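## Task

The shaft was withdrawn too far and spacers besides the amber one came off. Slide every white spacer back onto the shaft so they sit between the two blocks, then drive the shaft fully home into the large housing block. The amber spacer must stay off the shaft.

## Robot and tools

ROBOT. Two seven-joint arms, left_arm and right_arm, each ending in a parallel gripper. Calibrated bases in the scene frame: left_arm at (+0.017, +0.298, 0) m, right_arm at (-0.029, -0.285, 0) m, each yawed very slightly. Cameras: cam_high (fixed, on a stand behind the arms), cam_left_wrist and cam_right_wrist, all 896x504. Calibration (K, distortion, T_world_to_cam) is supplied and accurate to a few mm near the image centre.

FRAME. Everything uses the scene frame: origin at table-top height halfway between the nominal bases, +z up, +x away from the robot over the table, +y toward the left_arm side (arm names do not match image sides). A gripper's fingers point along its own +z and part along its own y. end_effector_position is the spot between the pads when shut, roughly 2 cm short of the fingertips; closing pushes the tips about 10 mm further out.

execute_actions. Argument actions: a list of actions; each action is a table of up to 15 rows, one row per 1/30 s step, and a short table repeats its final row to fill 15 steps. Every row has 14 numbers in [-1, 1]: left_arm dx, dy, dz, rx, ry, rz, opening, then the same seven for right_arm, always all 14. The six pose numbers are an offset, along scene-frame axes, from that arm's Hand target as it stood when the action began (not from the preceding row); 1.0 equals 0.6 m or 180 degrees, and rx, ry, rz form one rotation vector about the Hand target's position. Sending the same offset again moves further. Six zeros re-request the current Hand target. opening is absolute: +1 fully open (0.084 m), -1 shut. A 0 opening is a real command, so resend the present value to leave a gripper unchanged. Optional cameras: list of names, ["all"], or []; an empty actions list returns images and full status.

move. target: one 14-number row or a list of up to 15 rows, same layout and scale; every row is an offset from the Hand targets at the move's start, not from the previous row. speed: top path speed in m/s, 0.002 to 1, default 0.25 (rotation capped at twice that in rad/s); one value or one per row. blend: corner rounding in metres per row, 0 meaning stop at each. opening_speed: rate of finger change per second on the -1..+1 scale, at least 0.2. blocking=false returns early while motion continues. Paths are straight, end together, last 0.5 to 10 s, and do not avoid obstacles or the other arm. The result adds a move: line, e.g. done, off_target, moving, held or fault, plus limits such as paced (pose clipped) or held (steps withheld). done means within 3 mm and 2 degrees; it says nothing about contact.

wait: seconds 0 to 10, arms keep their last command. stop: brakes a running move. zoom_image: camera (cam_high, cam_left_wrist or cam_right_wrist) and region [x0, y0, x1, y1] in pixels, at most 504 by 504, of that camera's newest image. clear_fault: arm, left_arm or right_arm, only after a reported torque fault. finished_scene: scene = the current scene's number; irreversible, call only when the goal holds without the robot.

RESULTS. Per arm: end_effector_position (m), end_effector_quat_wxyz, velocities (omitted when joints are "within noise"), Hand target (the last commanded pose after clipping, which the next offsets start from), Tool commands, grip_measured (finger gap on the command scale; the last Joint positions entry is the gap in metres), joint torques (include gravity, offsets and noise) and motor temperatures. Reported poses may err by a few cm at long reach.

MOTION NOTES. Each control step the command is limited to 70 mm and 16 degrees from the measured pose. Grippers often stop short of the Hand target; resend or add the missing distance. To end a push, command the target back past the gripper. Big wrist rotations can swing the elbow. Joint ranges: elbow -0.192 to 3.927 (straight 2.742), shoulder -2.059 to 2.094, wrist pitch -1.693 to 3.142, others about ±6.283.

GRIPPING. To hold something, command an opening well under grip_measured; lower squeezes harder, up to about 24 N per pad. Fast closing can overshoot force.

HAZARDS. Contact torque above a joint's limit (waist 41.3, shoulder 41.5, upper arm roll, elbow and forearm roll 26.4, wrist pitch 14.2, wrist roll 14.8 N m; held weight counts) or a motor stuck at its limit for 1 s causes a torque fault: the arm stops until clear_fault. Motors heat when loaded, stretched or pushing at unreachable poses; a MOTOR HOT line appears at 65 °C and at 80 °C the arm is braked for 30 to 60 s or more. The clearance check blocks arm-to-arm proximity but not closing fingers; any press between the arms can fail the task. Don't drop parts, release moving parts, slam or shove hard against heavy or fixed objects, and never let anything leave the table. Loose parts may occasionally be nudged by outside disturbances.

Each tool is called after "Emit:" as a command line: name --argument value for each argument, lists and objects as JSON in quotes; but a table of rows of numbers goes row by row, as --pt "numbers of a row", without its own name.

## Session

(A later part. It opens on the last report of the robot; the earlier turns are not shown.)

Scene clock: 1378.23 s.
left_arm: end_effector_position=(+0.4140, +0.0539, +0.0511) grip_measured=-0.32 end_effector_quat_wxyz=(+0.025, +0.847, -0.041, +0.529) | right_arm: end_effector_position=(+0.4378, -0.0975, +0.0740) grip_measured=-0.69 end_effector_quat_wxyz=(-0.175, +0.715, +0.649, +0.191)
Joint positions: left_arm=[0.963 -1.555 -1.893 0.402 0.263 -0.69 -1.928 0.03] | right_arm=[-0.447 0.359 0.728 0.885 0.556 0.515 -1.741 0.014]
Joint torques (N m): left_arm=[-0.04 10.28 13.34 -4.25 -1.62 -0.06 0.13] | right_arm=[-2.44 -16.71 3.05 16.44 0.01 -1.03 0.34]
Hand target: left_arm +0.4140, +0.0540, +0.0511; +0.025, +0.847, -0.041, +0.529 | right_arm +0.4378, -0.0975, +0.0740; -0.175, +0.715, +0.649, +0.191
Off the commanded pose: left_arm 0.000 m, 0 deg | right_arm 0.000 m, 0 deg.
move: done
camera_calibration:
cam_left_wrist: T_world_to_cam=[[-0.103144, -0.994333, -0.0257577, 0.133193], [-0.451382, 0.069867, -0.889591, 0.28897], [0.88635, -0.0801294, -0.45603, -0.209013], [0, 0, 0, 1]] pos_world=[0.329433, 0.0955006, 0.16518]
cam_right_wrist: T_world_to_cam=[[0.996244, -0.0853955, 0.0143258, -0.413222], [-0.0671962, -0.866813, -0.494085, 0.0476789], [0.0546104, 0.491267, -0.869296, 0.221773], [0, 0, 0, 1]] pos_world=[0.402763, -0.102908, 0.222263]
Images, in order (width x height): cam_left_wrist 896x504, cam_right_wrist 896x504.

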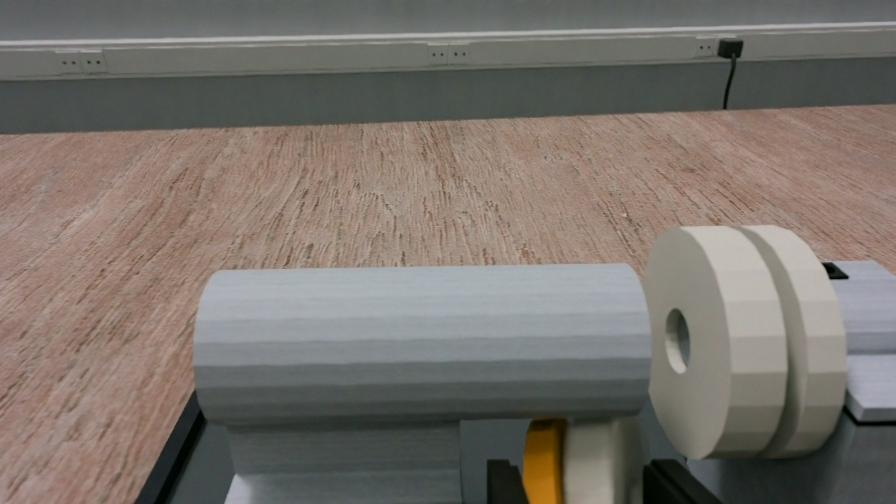

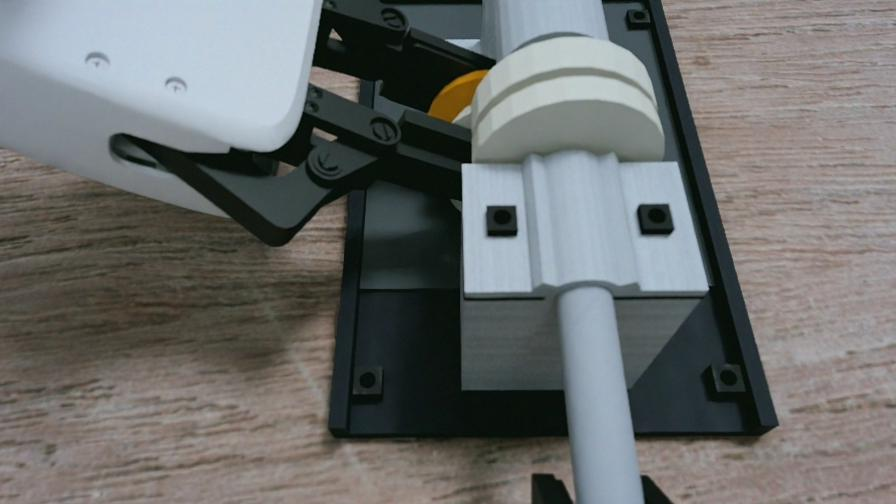

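Emit:
move --pt "0 0 0.0 0 0 0 -0.85 0 0 0 0 0 0 -0.95" --opening_speed 0.4 --cameras '["cam_left_wrist","cam_right_wrist"]'

Emit:
zoom_image --camera "cam_right_wrist" --region '[360, 0, 660, 250]'

Scene clock: 1388.57 s.
left_arm: end_effector_position=(+0.4140, +0.0540, +0.0511) grip_measured=-0.62 end_effector_quat_wxyz=(+0.025, +0.847, -0.041, +0.529) | right_arm: end_effector_position=(+0.4378, -0.0975, +0.0740) grip_measured=-0.69 end_effector_quat_wxyz=(-0.175, +0.715, +0.649, +0.191)
Joint positions: left_arm=[0.963 -1.555 -1.893 0.402 0.263 -0.69 -1.928 0.017] | right_arm=[-0.447 0.359 0.728 0.885 0.556 0.515 -1.741 0.014]
Joint torques (N m): left_arm=[0.03 9.94 13.52 -4.39 -1.73 -0.05 -0.02] | right_arm=[-2.58 -16.58 3.09 16.51 -0.06 -0.95 0.43]
Hand target: left_arm +0.4140, +0.0540, +0.0511; +0.025, +0.847, -0.041, +0.529 | right_arm +0.4378, -0.0975, +0.0740; -0.175, +0.715, +0.649, +0.191
Off the commanded pose: left_arm 0.000 m, 0 deg | right_arm 0.000 m, 0 deg.
move: done
camera_calibration:
cam_left_wrist: T_world_to_cam=[[-0.102874, -0.994358, -0.0258828, 0.133127], [-0.451402, 0.0698567, -0.889582, 0.288976], [0.886371, -0.0798316, -0.456041, -0.209047], [0, 0, 0, 1]] pos_world=[0.329432, 0.0955007, 0.16518]
cam_right_wrist: T_world_to_cam=[[0.996244, -0.0853955, 0.0143258, -0.413222], [-0.0671962, -0.866813, -0.494085, 0.0476789], [0.0546104, 0.491267, -0.869296, 0.221773], [0, 0, 0, 1]] pos_world=[0.402763, -0.102908, 0.222263]
Images, in order (width x height): cam_left_wrist 896x504, cam_right_wrist 896x504.

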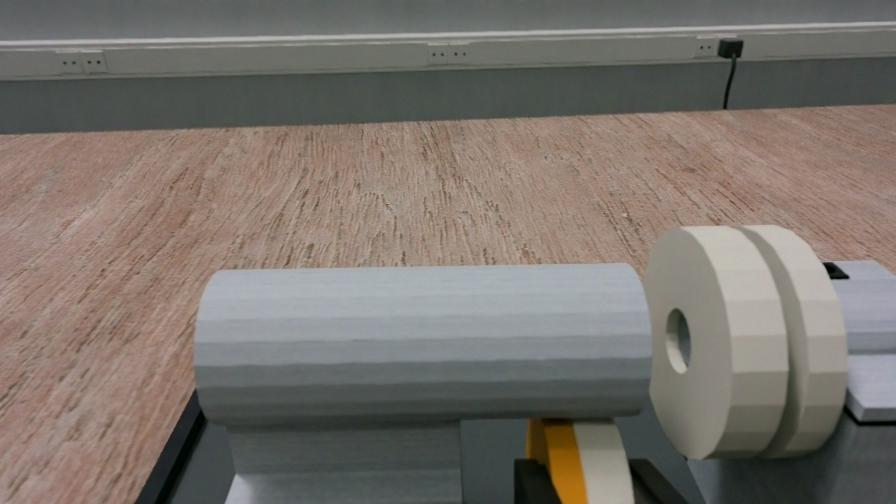

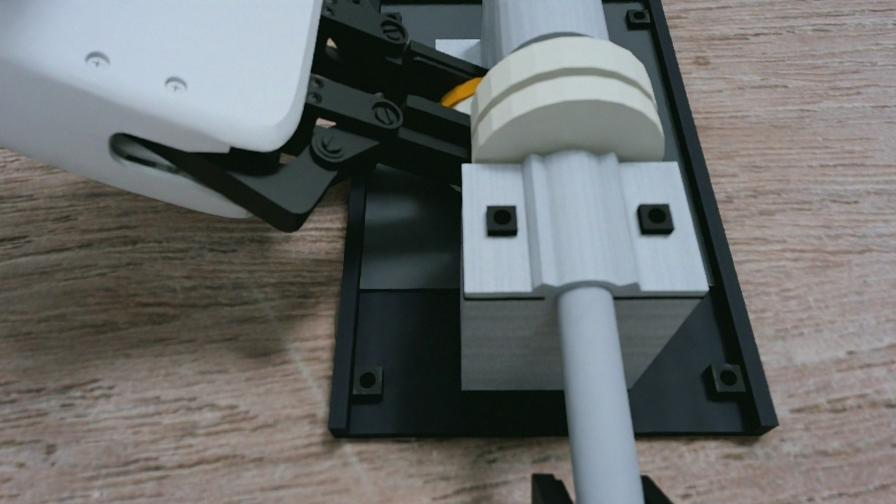

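Scaled by 1.680 from the camera's 896x504 image, which has a finer 1280x720 frame.

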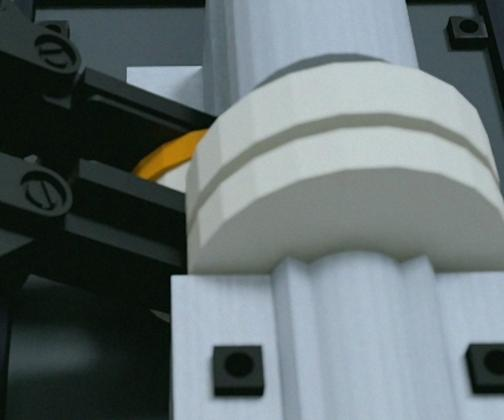

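Emit:
move --pt "-0.06 0.0057 0.0 0 0 0 -0.9 0 0 0 0 0 0 -0.95" --pt "-0.075 0.007 0.1 0 0 0 -0.9 0 0 0 0 0 0 -0.95" --pt "-0.24 0.018 0.08 0 0 0 -0.9 0 0 0 0 0 0 -0.95" --speed '[0.04,0.08,0.12]' --blend '[0.004,0.01,0]' --cameras '["cam_left_wrist","cam_right_wrist"]'

Emit:
zoom_image --camera "cam_left_wrist" --region '[400, 250, 720, 504]'

Scene clock: 1401.20 s.
left_arm: end_effector_position=(+0.2700, +0.0648, +0.0991) grip_measured=-0.62 end_effector_quat_wxyz=(+0.025, +0.847, -0.041, +0.529) | right_arm: end_effector_position=(+0.4378, -0.0975, +0.0740) grip_measured=-0.69 end_effector_quat_wxyz=(-0.175, +0.715, +0.649, +0.191)
Joint positions: left_arm=[0.114 -1.173 -1.666 0.053 0.387 -0.124 -1.978 0.017] | right_arm=[-0.447 0.359 0.728 0.885 0.556 0.515 -1.741 0.014]
Joint torques (N m): left_arm=[-0.49 6.54 9.27 1.64 -1.07 -0.01 0.22] | right_arm=[-2.51 -16.74 3.13 16.54 -0.13 -0.95 0.3]
Hand target: left_arm +0.2700, +0.0648, +0.0991; +0.025, +0.847, -0.041, +0.529 | right_arm +0.4378, -0.0975, +0.0740; -0.175, +0.715, +0.649, +0.191
Off the commanded pose: left_arm 0.000 m, 0 deg | right_arm 0.000 m, 0 deg.
move: done
camera_calibration:
cam_left_wrist: T_world_to_cam=[[-0.10283, -0.994364, -0.025794, 0.130368], [-0.451413, 0.0697579, -0.889584, 0.265926], [0.88637, -0.0798322, -0.456042, -0.0586487], [0, 0, 0, 1]] pos_world=[0.185432, 0.1064, 0.21318]
cam_right_wrist: T_world_to_cam=[[0.996244, -0.0853955, 0.0143258, -0.413222], [-0.0671962, -0.866813, -0.494085, 0.0476789], [0.0546104, 0.491267, -0.869296, 0.221773], [0, 0, 0, 1]] pos_world=[0.402763, -0.102908, 0.222263]
Images, in order (width x height): cam_left_wrist 896x504, cam_right_wrist 896x504.

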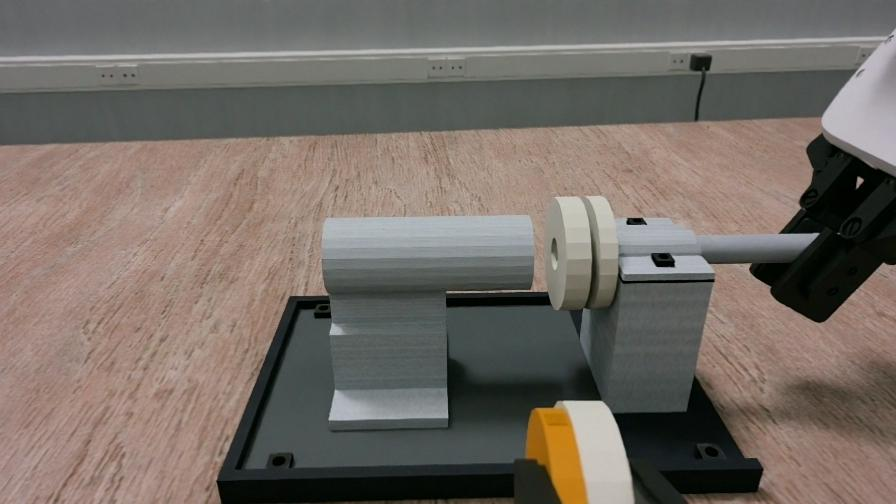

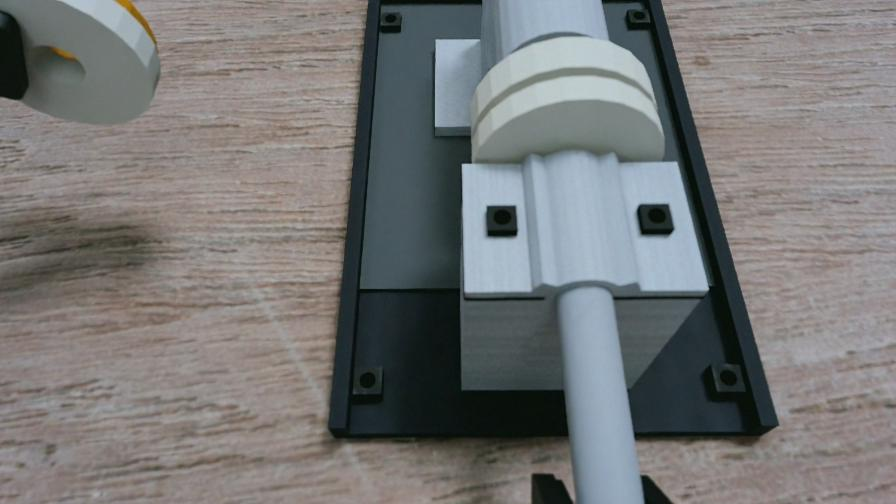

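Scaled by 1.575 from the camera's 896x504 image, which has a finer 1280x720 frame.

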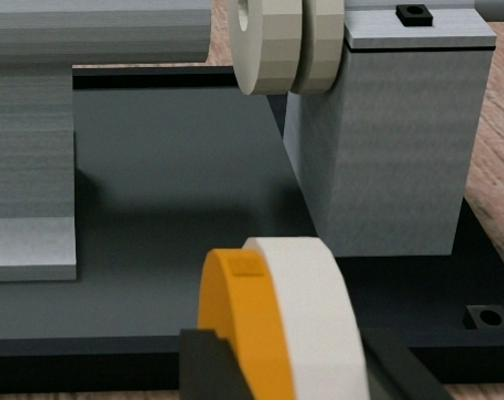

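Emit:
move --pt "0.0083 -0.0613 -0.085 0 0 0 -0.9 0 0 0 0 0 0 -0.95" --pt "0.0083 -0.0613 -0.1043 0 0 0 -0.9 0 0 0 0 0 0 -0.95" --speed '[0.1,0.012]' --blend '[0,0]' --cameras '["cam_left_wrist","cam_right_wrist"]'

Emit:
zoom_image --camera "cam_right_wrist" --region '[0, 0, 300, 250]'

Scene clock: 1420.67 s.
left_arm: end_effector_position=(+0.2750, +0.0280, +0.0365) grip_measured=-0.62 end_effector_quat_wxyz=(+0.025, +0.847, -0.041, +0.529) | right_arm: end_effector_position=(+0.4378, -0.0975, +0.0740) grip_measured=-0.69 end_effector_quat_wxyz=(-0.175, +0.715, +0.649, +0.191)
Joint positions: left_arm=[0.337 -1.306 -1.958 0.248 0.333 -0.18 -2.153 0.017] | right_arm=[-0.447 0.359 0.728 0.885 0.556 0.515 -1.741 0.014]
Joint torques (N m): left_arm=[4.64 10.87 0.34 -0.19 0.73 -1.42 -0.25] | right_arm=[-2.58 -16.5 3.11 16.66 -0.24 -0.92 0.36]
Hand target: left_arm +0.2750, +0.0280, +0.0365; +0.025, +0.847, -0.041, +0.529 | right_arm +0.4378, -0.0975, +0.0740; -0.175, +0.715, +0.649, +0.191
Off the commanded pose: left_arm 0.000 m, 0 deg | right_arm 0.000 m, 0 deg.
move: done
camera_calibration:
cam_left_wrist: T_world_to_cam=[[-0.102879, -0.994357, -0.0258919, 0.0927009], [-0.451401, 0.0698668, -0.889582, 0.215141], [0.886371, -0.0798316, -0.456041, -0.0945213], [0, 0, 0, 1]] pos_world=[0.190432, 0.0696008, 0.15068]
cam_right_wrist: T_world_to_cam=[[0.996244, -0.0853955, 0.0143258, -0.413222], [-0.0671962, -0.866813, -0.494085, 0.0476789], [0.0546104, 0.491267, -0.869296, 0.221773], [0, 0, 0, 1]] pos_world=[0.402763, -0.102908, 0.222263]
Images, in order (width x height): cam_left_wrist 896x504, cam_right_wrist 896x504.

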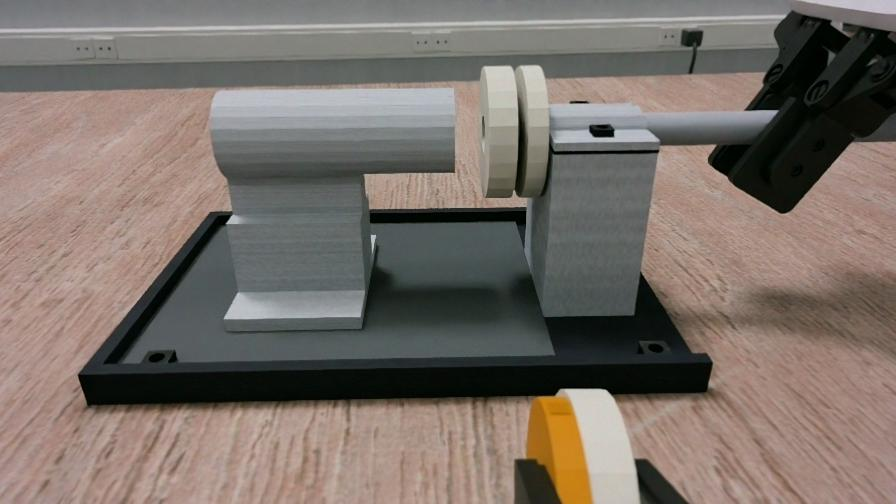

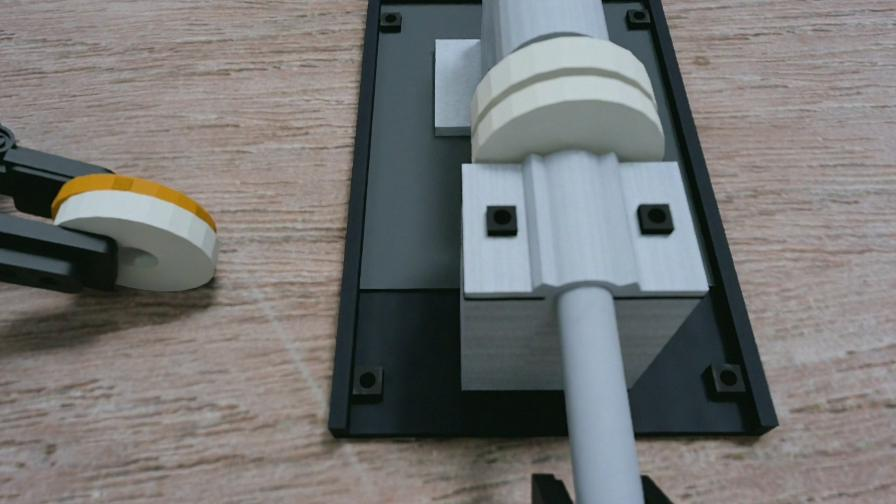

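Scaled by 1.680 from the camera's 896x504 image, which has a finer 1280x720 frame.

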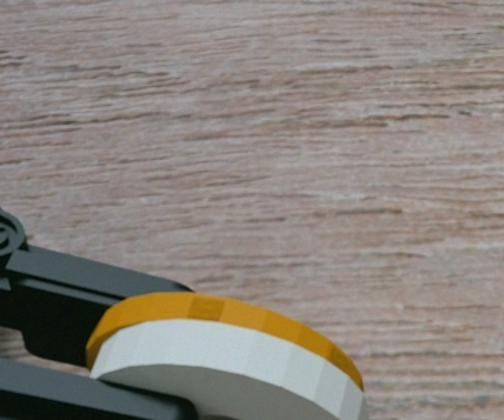

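Emit:
move --pt "0 0 0.002 0 0 0 -0.9 0 0 0 0 0 0 -0.95" --pt "0 0 0.002 0 0 0 -0.3 0 0 0 0 0 0 -0.95" --speed '[0.02,0.012]' --opening_speed 0.3 --blend '[0,0]' --cameras '["cam_left_wrist","cam_right_wrist"]'

Emit:
zoom_image --camera "cam_right_wrist" --region '[0, 100, 300, 350]'

Scene clock: 1429.73 s.
left_arm: end_effector_position=(+0.2750, +0.0280, +0.0377) grip_measured=-0.32 end_effector_quat_wxyz=(+0.025, +0.847, -0.041, +0.529) | right_arm: end_effector_position=(+0.4378, -0.0975, +0.0740) grip_measured=-0.69 end_effector_quat_wxyz=(-0.175, +0.715, +0.649, +0.191)
Joint positions: left_arm=[0.335 -1.303 -1.954 0.246 0.335 -0.179 -2.15 0.03] | right_arm=[-0.447 0.359 0.728 0.885 0.556 0.515 -1.741 0.014]
Joint torques (N m): left_arm=[-0.39 8.27 10.77 -2.99 -1.59 0.09 0.05] | right_arm=[-2.45 -16.61 2.98 16.68 -0.03 -0.92 0.26]
Hand target: left_arm +0.2750, +0.0280, +0.0377; +0.025, +0.847, -0.041, +0.529 | right_arm +0.4378, -0.0975, +0.0740; -0.175, +0.715, +0.649, +0.191
Off the commanded pose: left_arm 0.000 m, 0 deg | right_arm 0.000 m, 0 deg.
move: done
camera_calibration:
cam_left_wrist: T_world_to_cam=[[-0.102874, -0.994358, -0.0258828, 0.0927194], [-0.451402, 0.0698567, -0.889582, 0.216164], [0.886371, -0.0798316, -0.456041, -0.0938854], [0, 0, 0, 1]] pos_world=[0.190332, 0.0696007, 0.15188]
cam_right_wrist: T_world_to_cam=[[0.996244, -0.0853955, 0.0143258, -0.413222], [-0.0671962, -0.866813, -0.494085, 0.0476789], [0.0546104, 0.491267, -0.869296, 0.221773], [0, 0, 0, 1]] pos_world=[0.402763, -0.102908, 0.222263]
Images, in order (width x height): cam_left_wrist 896x504, cam_right_wrist 896x504.

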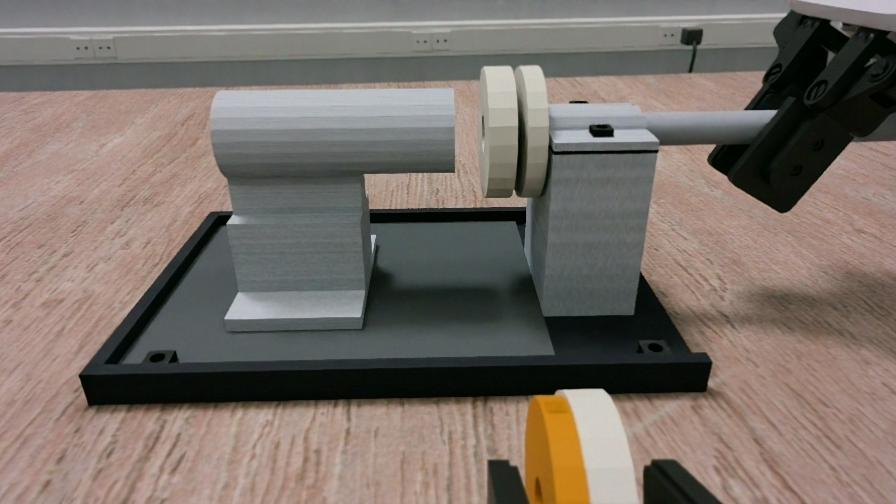

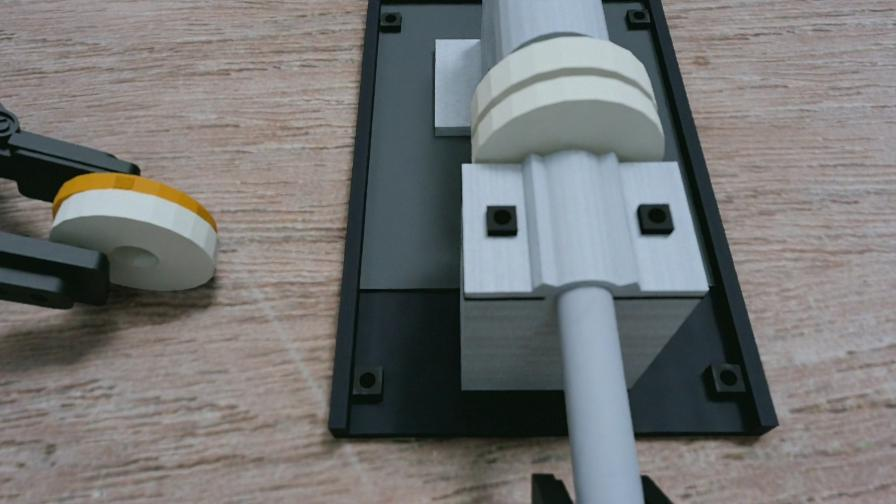

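Scaled by 1.680 from the camera's 896x504 image, which has a finer 1280x720 frame.

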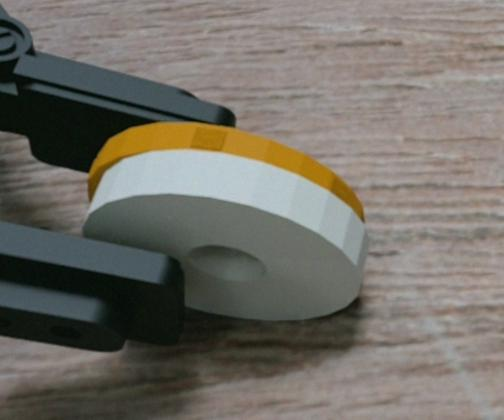

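Emit:
move --pt "-0.083 0.008 0.01 0 0 0 -0.3 0 0 0 0 0 0 -0.95" --pt "-0.08 0.0086 0.28 0 0 0 -0.3 0 0 0 0 0 0 -0.95" --pt "0.04 0.02 0.27 -0.306 0.371 0.412 0.75 0 0 0 0 0 0 -0.95" --pt "0.037 0.0 0.054 -0.306 0.371 0.412 0.75 0 0 0 0 0 0 -0.95" --speed '[0.1,0.25,0.3,0.15]' --blend '[0.005,0.03,0,0]' --cameras '["cam_left_wrist","cam_right_wrist"]'

Emit:
zoom_image --camera "cam_right_wrist" --region '[0, 100, 300, 350]'

Scene clock: 1461.93 s.
left_arm: end_effector_position=(+0.2972, +0.0280, +0.0701) grip_measured=+0.75 end_effector_quat_wxyz=(+0.089, +0.734, +0.666, -0.098) | right_arm: end_effector_position=(+0.4378, -0.0975, +0.0740) grip_measured=-0.69 end_effector_quat_wxyz=(-0.175, +0.715, +0.649, +0.191)
Joint positions: left_arm=[-0.12 -0.053 -0.573 0.505 -0.575 0.457 -1.691 0.075] | right_arm=[-0.447 0.359 0.728 0.885 0.556 0.515 -1.741 0.014]
Joint torques (N m): left_arm=[1.06 -9.46 0.27 15.36 0.36 -1.37 -0.03] | right_arm=[-2.38 -16.49 3.16 16.82 -0.28 -0.91 0.32]
Hand target: left_arm +0.2972, +0.0280, +0.0701; +0.089, +0.734, +0.666, -0.098 | right_arm +0.4378, -0.0975, +0.0740; -0.175, +0.715, +0.649, +0.191
Off the commanded pose: left_arm 0.000 m, 0 deg | right_arm 0.000 m, 0 deg.
move: done
camera_calibration:
cam_left_wrist: T_world_to_cam=[[0.992617, -0.121278, 0.00163486, -0.256069], [-0.116886, -0.952899, 0.279858, 0.102226], [-0.0323828, -0.277983, -0.96004, 0.215025], [0, 0, 0, 1]] pos_world=[0.273091, 0.126129, 0.178243]
cam_right_wrist: T_world_to_cam=[[0.996244, -0.0853955, 0.0143258, -0.413222], [-0.0671962, -0.866813, -0.494085, 0.0476789], [0.0546104, 0.491267, -0.869296, 0.221773], [0, 0, 0, 1]] pos_world=[0.402763, -0.102908, 0.222263]
Images, in order (width x height): cam_left_wrist 896x504, cam_right_wrist 896x504.

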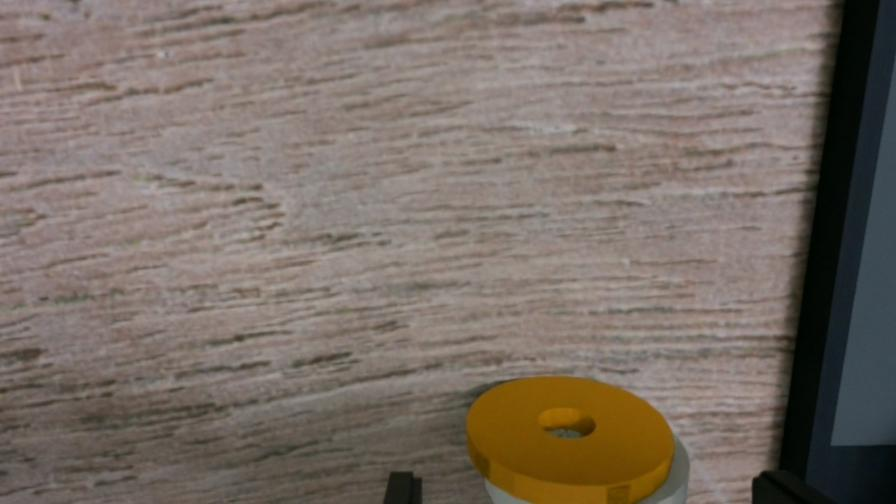

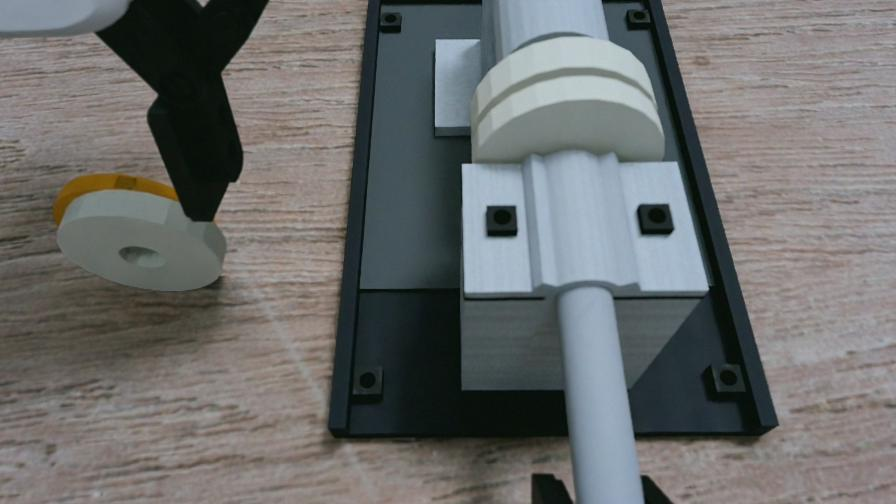

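Scaled by 1.680 from the camera's 896x504 image, which has a finer 1280x720 frame.

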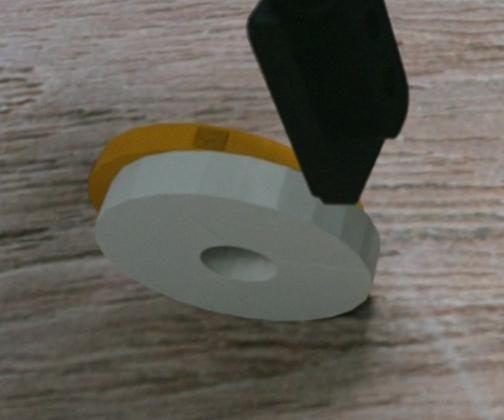

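Emit:
move --pt "0.006 -0.0125 0 0 0 0 0.75 0 0 0 0 0 0 -0.95" --pt "0.005 -0.0125 -0.0652 0 0 0 0.75 0 0 0 0 0 0 -0.95" --speed '[0.1,0.08]' --blend '[0.003,0]' --cameras '["cam_left_wrist","cam_right_wrist"]'

Emit:
zoom_image --camera "cam_right_wrist" --region '[0, 130, 280, 330]'

Scene clock: 1484.53 s.
left_arm: end_effector_position=(+0.3002, +0.0205, +0.0310) grip_measured=+0.75 end_effector_quat_wxyz=(+0.089, +0.734, +0.666, -0.098) | right_arm: end_effector_position=(+0.4378, -0.0975, +0.0740) grip_measured=-0.69 end_effector_quat_wxyz=(-0.175, +0.715, +0.649, +0.191)
Joint positions: left_arm=[-0.13 0.121 -0.579 0.516 -0.526 0.294 -1.709 0.075] | right_arm=[-0.447 0.359 0.728 0.885 0.556 0.515 -1.741 0.014]
Joint torques (N m): left_arm=[-0.35 -10.96 -0.64 13.69 0.44 -1.39 -0.17] | right_arm=[-2.53 -16.45 3.1 16.73 -0.15 -0.83 0.28]
Hand target: left_arm +0.3002, +0.0205, +0.0310; +0.089, +0.734, +0.666, -0.098 | right_arm +0.4378, -0.0975, +0.0740; -0.175, +0.715, +0.649, +0.191
Off the commanded pose: left_arm 0.000 m, 0 deg | right_arm 0.000 m, 0 deg.
move: done
camera_calibration:
cam_left_wrist: T_world_to_cam=[[0.992617, -0.121278, 0.00163486, -0.259893], [-0.116886, -0.952899, 0.279858, 0.106372], [-0.0323828, -0.277983, -0.96004, 0.1755], [0, 0, 0, 1]] pos_world=[0.276091, 0.118629, 0.139143]
cam_right_wrist: T_world_to_cam=[[0.996244, -0.0853955, 0.0143258, -0.413222], [-0.0671962, -0.866813, -0.494085, 0.0476789], [0.0546104, 0.491267, -0.869296, 0.221773], [0, 0, 0, 1]] pos_world=[0.402763, -0.102908, 0.222263]
Images, in order (width x height): cam_left_wrist 896x504, cam_right_wrist 896x504.

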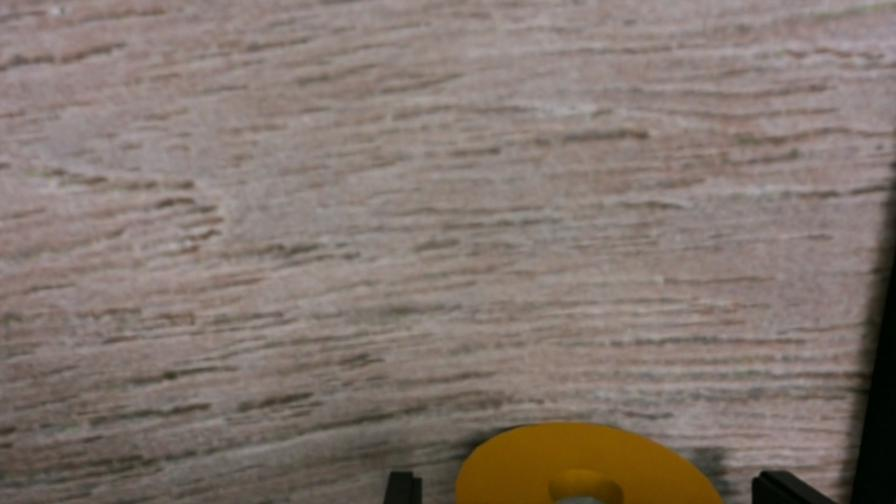

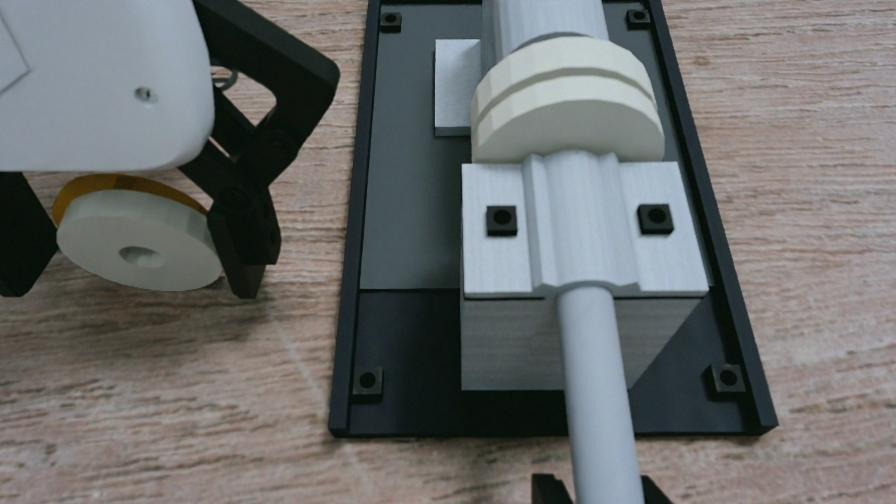

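Scaled by 1.800 from the camera's 896x504 image, which has a finer 1280x720 frame.

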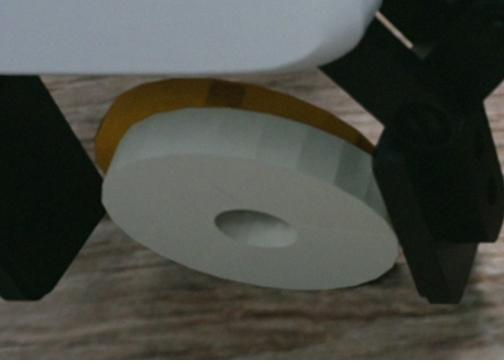

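Emit:
move --pt "0.0 0.0022 0 0 0 0 0.75 0 0 0 0 0 0 -0.95" --pt "0.0 0.0022 0 0 0 0 -0.1 0 0 0 0 0 0 -0.95" --speed '[0.05,0.08]' --opening_speed 0.5 --blend '[0.0,0]' --cameras '["cam_left_wrist","cam_right_wrist"]'

Emit:
zoom_image --camera "cam_right_wrist" --region '[0, 130, 280, 330]'

Scene clock: 1499.10 s.
left_arm: end_effector_position=(+0.3002, +0.0218, +0.0310) grip_measured=+0.23 end_effector_quat_wxyz=(+0.089, +0.734, +0.666, -0.098) | right_arm: end_effector_position=(+0.4378, -0.0975, +0.0740) grip_measured=-0.69 end_effector_quat_wxyz=(-0.175, +0.715, +0.649, +0.191)
Joint positions: left_arm=[-0.128 0.119 -0.58 0.514 -0.531 0.295 -1.703 0.054] | right_arm=[-0.447 0.359 0.728 0.885 0.556 0.515 -1.741 0.014]
Joint torques (N m): left_arm=[1.13 -10.47 -0.51 12.87 0.06 -1.4 0.14] | right_arm=[-2.39 -16.62 3.11 16.73 -0.16 -0.89 0.33]
Hand target: left_arm +0.3002, +0.0218, +0.0310; +0.089, +0.734, +0.666, -0.098 | right_arm +0.4378, -0.0975, +0.0740; -0.175, +0.715, +0.649, +0.191
Off the commanded pose: left_arm 0.000 m, 0 deg | right_arm 0.000 m, 0 deg.
move: done
camera_calibration:
cam_left_wrist: T_world_to_cam=[[0.992617, -0.121278, 0.00163486, -0.259735], [-0.116886, -0.952899, 0.279858, 0.107611], [-0.0323828, -0.277983, -0.96004, 0.175862], [0, 0, 0, 1]] pos_world=[0.276091, 0.119929, 0.139143]
cam_right_wrist: T_world_to_cam=[[0.996244, -0.0853955, 0.0143258, -0.413222], [-0.0671962, -0.866813, -0.494085, 0.0476789], [0.0546104, 0.491267, -0.869296, 0.221773], [0, 0, 0, 1]] pos_world=[0.402763, -0.102908, 0.222263]
Images, in order (width x height): cam_left_wrist 896x504, cam_right_wrist 896x504.

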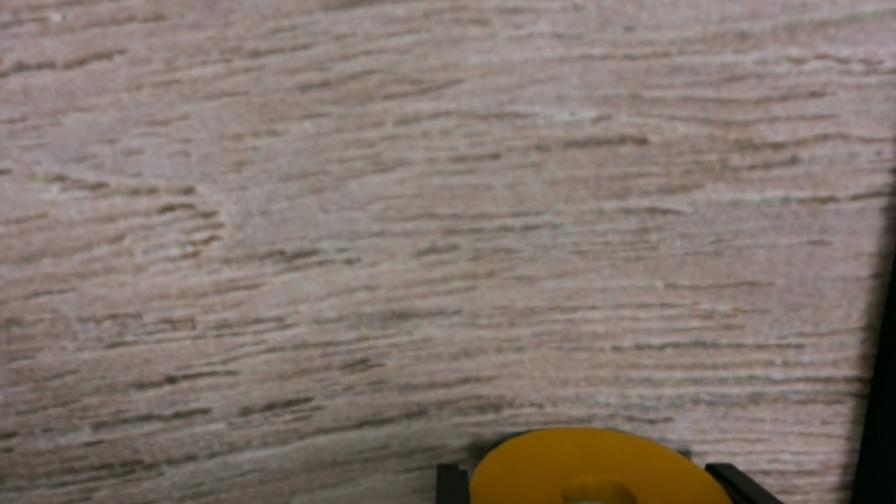

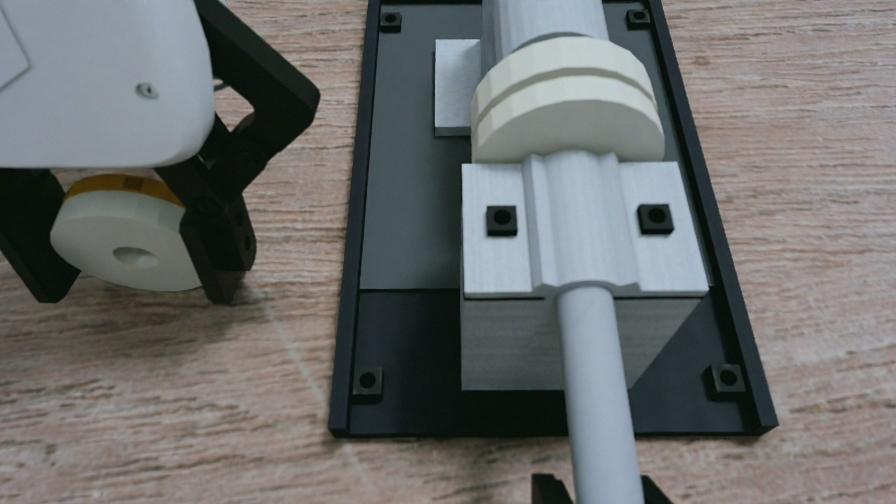

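Scaled by 1.800 from the camera's 896x504 image, which has a finer 1280x720 frame.

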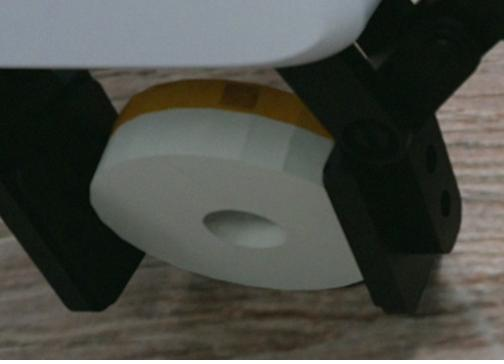

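Emit:
move --pt "-0.0015 -0.02 0.0015 0 0 0 -0.1 0 0 0 0 0 0 -0.95" --speed '[0.03]' --cameras '["cam_left_wrist","cam_right_wrist"]'

Emit:
zoom_image --camera "cam_right_wrist" --region '[0, 130, 280, 330]'

Scene clock: 1506.00 s.
left_arm: end_effector_position=(+0.2993, +0.0098, +0.0319) grip_measured=+0.23 end_effector_quat_wxyz=(+0.089, +0.734, +0.666, -0.098) | right_arm: end_effector_position=(+0.4378, -0.0975, +0.0740) grip_measured=-0.69 end_effector_quat_wxyz=(-0.175, +0.715, +0.649, +0.191)
Joint positions: left_arm=[-0.153 0.136 -0.576 0.534 -0.493 0.29 -1.758 0.054] | right_arm=[-0.447 0.359 0.728 0.885 0.556 0.515 -1.741 0.014]
Joint torques (N m): left_arm=[-0.52 -11.7 -0.82 13.85 0.43 -1.35 -0.19] | right_arm=[-2.33 -16.56 3.13 16.74 -0.14 -0.87 0.33]
Hand target: left_arm +0.2993, +0.0098, +0.0319; +0.089, +0.734, +0.666, -0.098 | right_arm +0.4378, -0.0975, +0.0740; -0.175, +0.715, +0.649, +0.191
Off the commanded pose: left_arm 0.000 m, 0 deg | right_arm 0.000 m, 0 deg.
move: done
camera_calibration:
cam_left_wrist: T_world_to_cam=[[0.992617, -0.121278, 0.00163486, -0.260287], [-0.116886, -0.952899, 0.279858, 0.0959141], [-0.0323828, -0.277983, -0.96004, 0.173388], [0, 0, 0, 1]] pos_world=[0.275191, 0.108029, 0.140043]
cam_right_wrist: T_world_to_cam=[[0.996244, -0.0853955, 0.0143258, -0.413222], [-0.0671962, -0.866813, -0.494085, 0.0476789], [0.0546104, 0.491267, -0.869296, 0.221773], [0, 0, 0, 1]] pos_world=[0.402763, -0.102908, 0.222263]
Images, in order (width x height): cam_left_wrist 896x504, cam_right_wrist 896x504.

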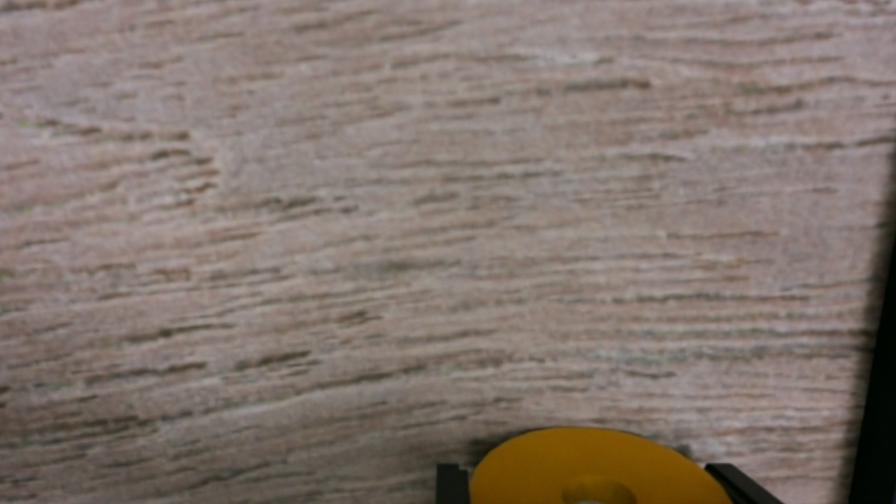

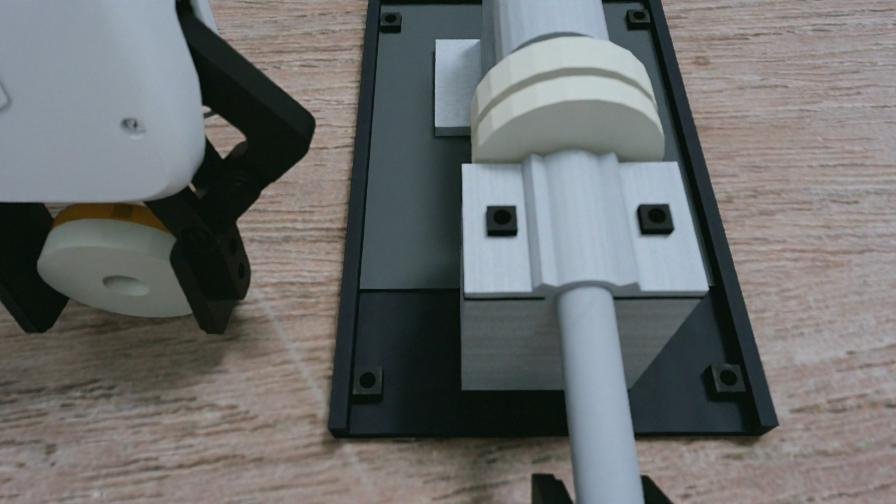

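Scaled by 1.800 from the camera's 896x504 image, which has a finer 1280x720 frame.

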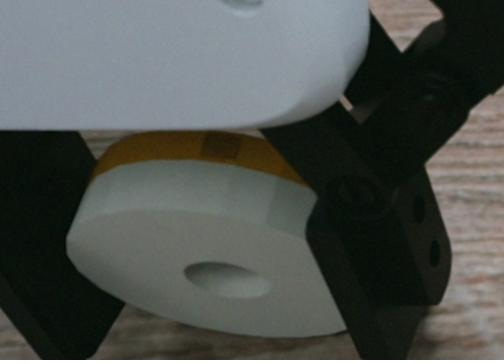

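Emit:
move --pt "0 0 -0.001 0 0 0 0.5 0 0 0 0 0 0 -0.95" --pt "0.0006 -0.0075 -0.001 0 0 0 0.5 0 0 0 0 0 0 -0.95" --pt "0.0006 -0.0075 -0.001 0 0 0 -0.1 0 0 0 0 0 0 -0.95" --pt "-0.0005 -0.0275 -0.001 0 0 0 -0.1 0 0 0 0 0 0 -0.95" --speed '[0.03]' --opening_speed 0.8 --cameras '["cam_left_wrist","cam_right_wrist"]'

Emit:
zoom_image --camera "cam_right_wrist" --region '[0, 130, 280, 350]'

speed must be one number or one for each of the 4 targets, got a list of 1; nothing of the call was run

Scaled by 1.800 from the camera's 896x504 image, which has a finer 1280x720 frame.

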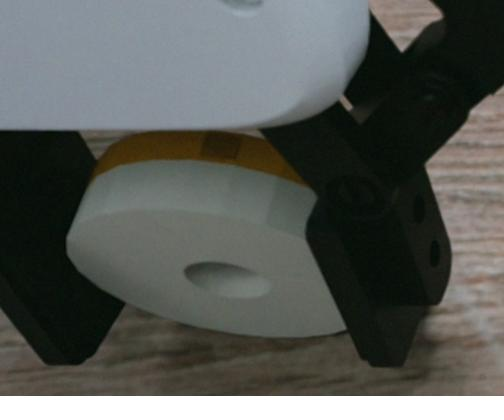

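Emit:
move --pt "0 0 -0.001 0 0 0 0.5 0 0 0 0 0 0 -0.95" --pt "0.0006 -0.0075 -0.001 0 0 0 0.5 0 0 0 0 0 0 -0.95" --pt "0.0006 -0.0075 -0.001 0 0 0 -0.1 0 0 0 0 0 0 -0.95" --pt "-0.0005 -0.0275 -0.001 0 0 0 -0.1 0 0 0 0 0 0 -0.95" --speed 0.03 --opening_speed 0.8 --cameras '["cam_left_wrist","cam_right_wrist"]'

Emit:
zoom_image --camera "cam_right_wrist" --region '[0, 130, 280, 350]'

Scene clock: 1519.67 s.
left_arm: end_effector_position=(+0.2990, -0.0067, +0.0313) grip_measured=+0.23 end_effector_quat_wxyz=(+0.089, +0.734, +0.666, -0.098) | right_arm: end_effector_position=(+0.4378, -0.0975, +0.0740) grip_measured=-0.69 end_effector_quat_wxyz=(-0.175, +0.715, +0.649, +0.191)
Joint positions: left_arm=[-0.192 0.168 -0.562 0.565 -0.435 0.28 -1.834 0.054] | right_arm=[-0.447 0.359 0.728 0.885 0.556 0.515 -1.741 0.014]
Joint torques (N m): left_arm=[-1.27 -10.61 -1.66 13.23 0.44 -1.22 -0.15] | right_arm=[-2.63 -16.5 3.18 16.72 -0.08 -0.81 0.35]
Hand target: left_arm +0.2990, -0.0067, +0.0313; +0.089, +0.734, +0.666, -0.098 | right_arm +0.4378, -0.0975, +0.0740; -0.175, +0.715, +0.649, +0.191
Off the commanded pose: left_arm 0.000 m, 0 deg | right_arm 0.000 m, 0 deg.
move: done
camera_calibration:
cam_left_wrist: T_world_to_cam=[[0.992617, -0.121278, 0.00163486, -0.261989], [-0.116886, -0.952899, 0.279858, 0.0803241], [-0.0323828, -0.277983, -0.96004, 0.168216], [0, 0, 0, 1]] pos_world=[0.274891, 0.0915285, 0.139443]
cam_right_wrist: T_world_to_cam=[[0.996244, -0.0853955, 0.0143258, -0.413222], [-0.0671962, -0.866813, -0.494085, 0.0476789], [0.0546104, 0.491267, -0.869296, 0.221773], [0, 0, 0, 1]] pos_world=[0.402763, -0.102908, 0.222263]
Images, in order (width x height): cam_left_wrist 896x504, cam_right_wrist 896x504.

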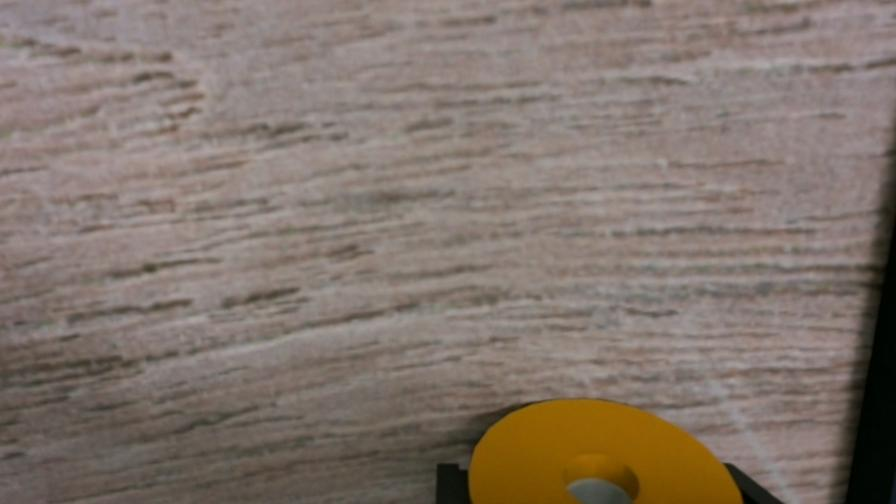

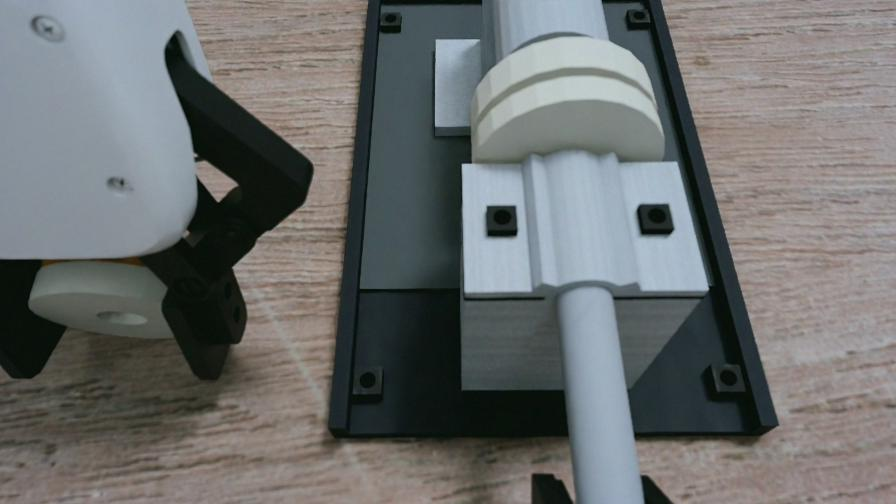

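Scaled by 1.800 from the camera's 896x504 image, which has a finer 1280x720 frame.

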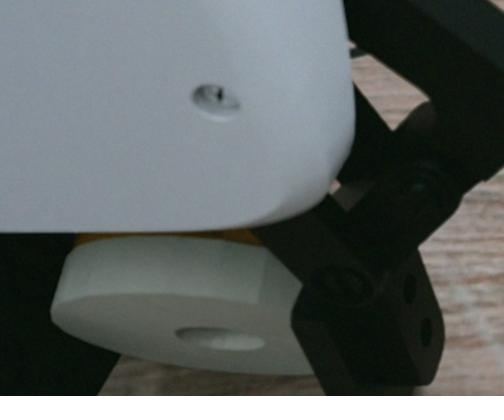

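Emit:
move --pt "0 0 0 0 0 0 0.5 0 0 0 0 0 0 -0.95" --pt "0.0008 -0.0083 0 0 0 0 0.5 0 0 0 0 0 0 -0.95" --pt "0.0008 -0.0083 0 0 0 0 -0.1 0 0 0 0 0 0 -0.95" --pt "0 -0.022 0 0 0 0 -0.1 0 0 0 0 0 0 -0.95" --speed 0.03 --opening_speed 0.8 --cameras '["cam_left_wrist","cam_right_wrist"]'

Emit:
zoom_image --camera "cam_right_wrist" --region '[0, 180, 280, 400]'

Scene clock: 1537.10 s.
left_arm: end_effector_position=(+0.2990, -0.0199, +0.0313) grip_measured=+0.22 end_effector_quat_wxyz=(+0.089, +0.734, +0.666, -0.098) | right_arm: end_effector_position=(+0.4378, -0.0975, +0.0740) grip_measured=-0.69 end_effector_quat_wxyz=(-0.175, +0.715, +0.649, +0.191)
Joint positions: left_arm=[-0.227 0.193 -0.546 0.592 -0.389 0.277 -1.893 0.054] | right_arm=[-0.447 0.359 0.728 0.885 0.556 0.515 -1.741 0.014]
Joint torques (N m): left_arm=[-0.95 -11.44 -1.66 13.41 0.46 -1.15 -0.1] | right_arm=[-2.35 -16.45 3.24 16.68 -0.07 -0.92 0.28]
Hand target: left_arm +0.2990, -0.0199, +0.0313; +0.089, +0.734, +0.666, -0.098 | right_arm +0.4378, -0.0975, +0.0740; -0.175, +0.715, +0.649, +0.191
Off the commanded pose: left_arm 0.000 m, 0 deg | right_arm 0.000 m, 0 deg.
move: done
camera_calibration:
cam_left_wrist: T_world_to_cam=[[0.992617, -0.121278, 0.00163486, -0.26359], [-0.116886, -0.952899, 0.279858, 0.0677459], [-0.0323828, -0.277983, -0.96004, 0.164547], [0, 0, 0, 1]] pos_world=[0.274891, 0.0783285, 0.139443]
cam_right_wrist: T_world_to_cam=[[0.996244, -0.0853955, 0.0143258, -0.413222], [-0.0671962, -0.866813, -0.494085, 0.0476789], [0.0546104, 0.491267, -0.869296, 0.221773], [0, 0, 0, 1]] pos_world=[0.402763, -0.102908, 0.222263]
Images, in order (width x height): cam_left_wrist 896x504, cam_right_wrist 896x504.

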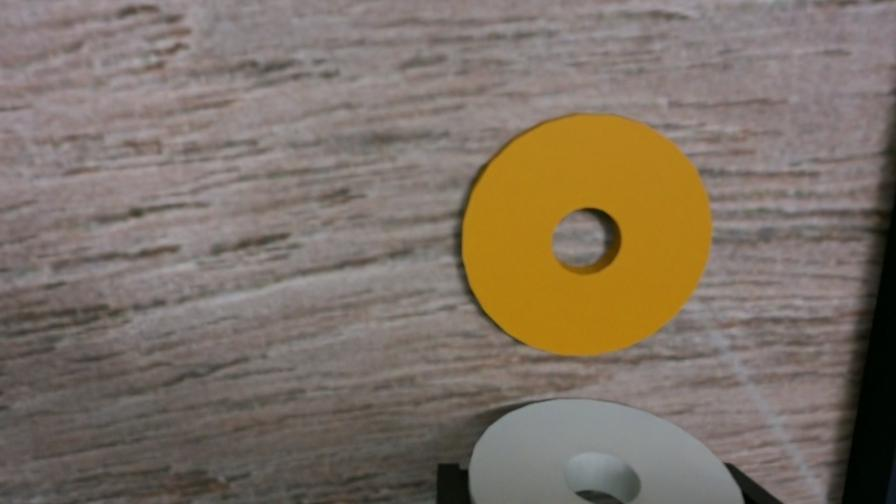

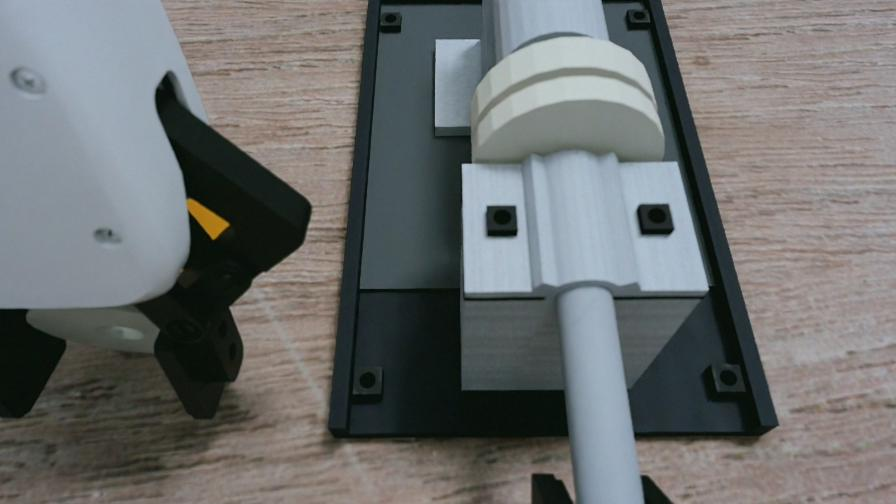

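Scaled by 1.800 from the camera's 896x504 image, which has a finer 1280x720 frame.

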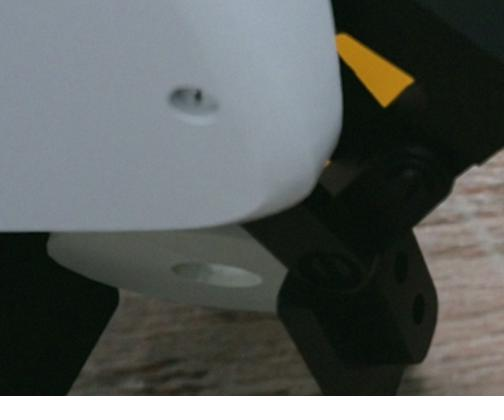

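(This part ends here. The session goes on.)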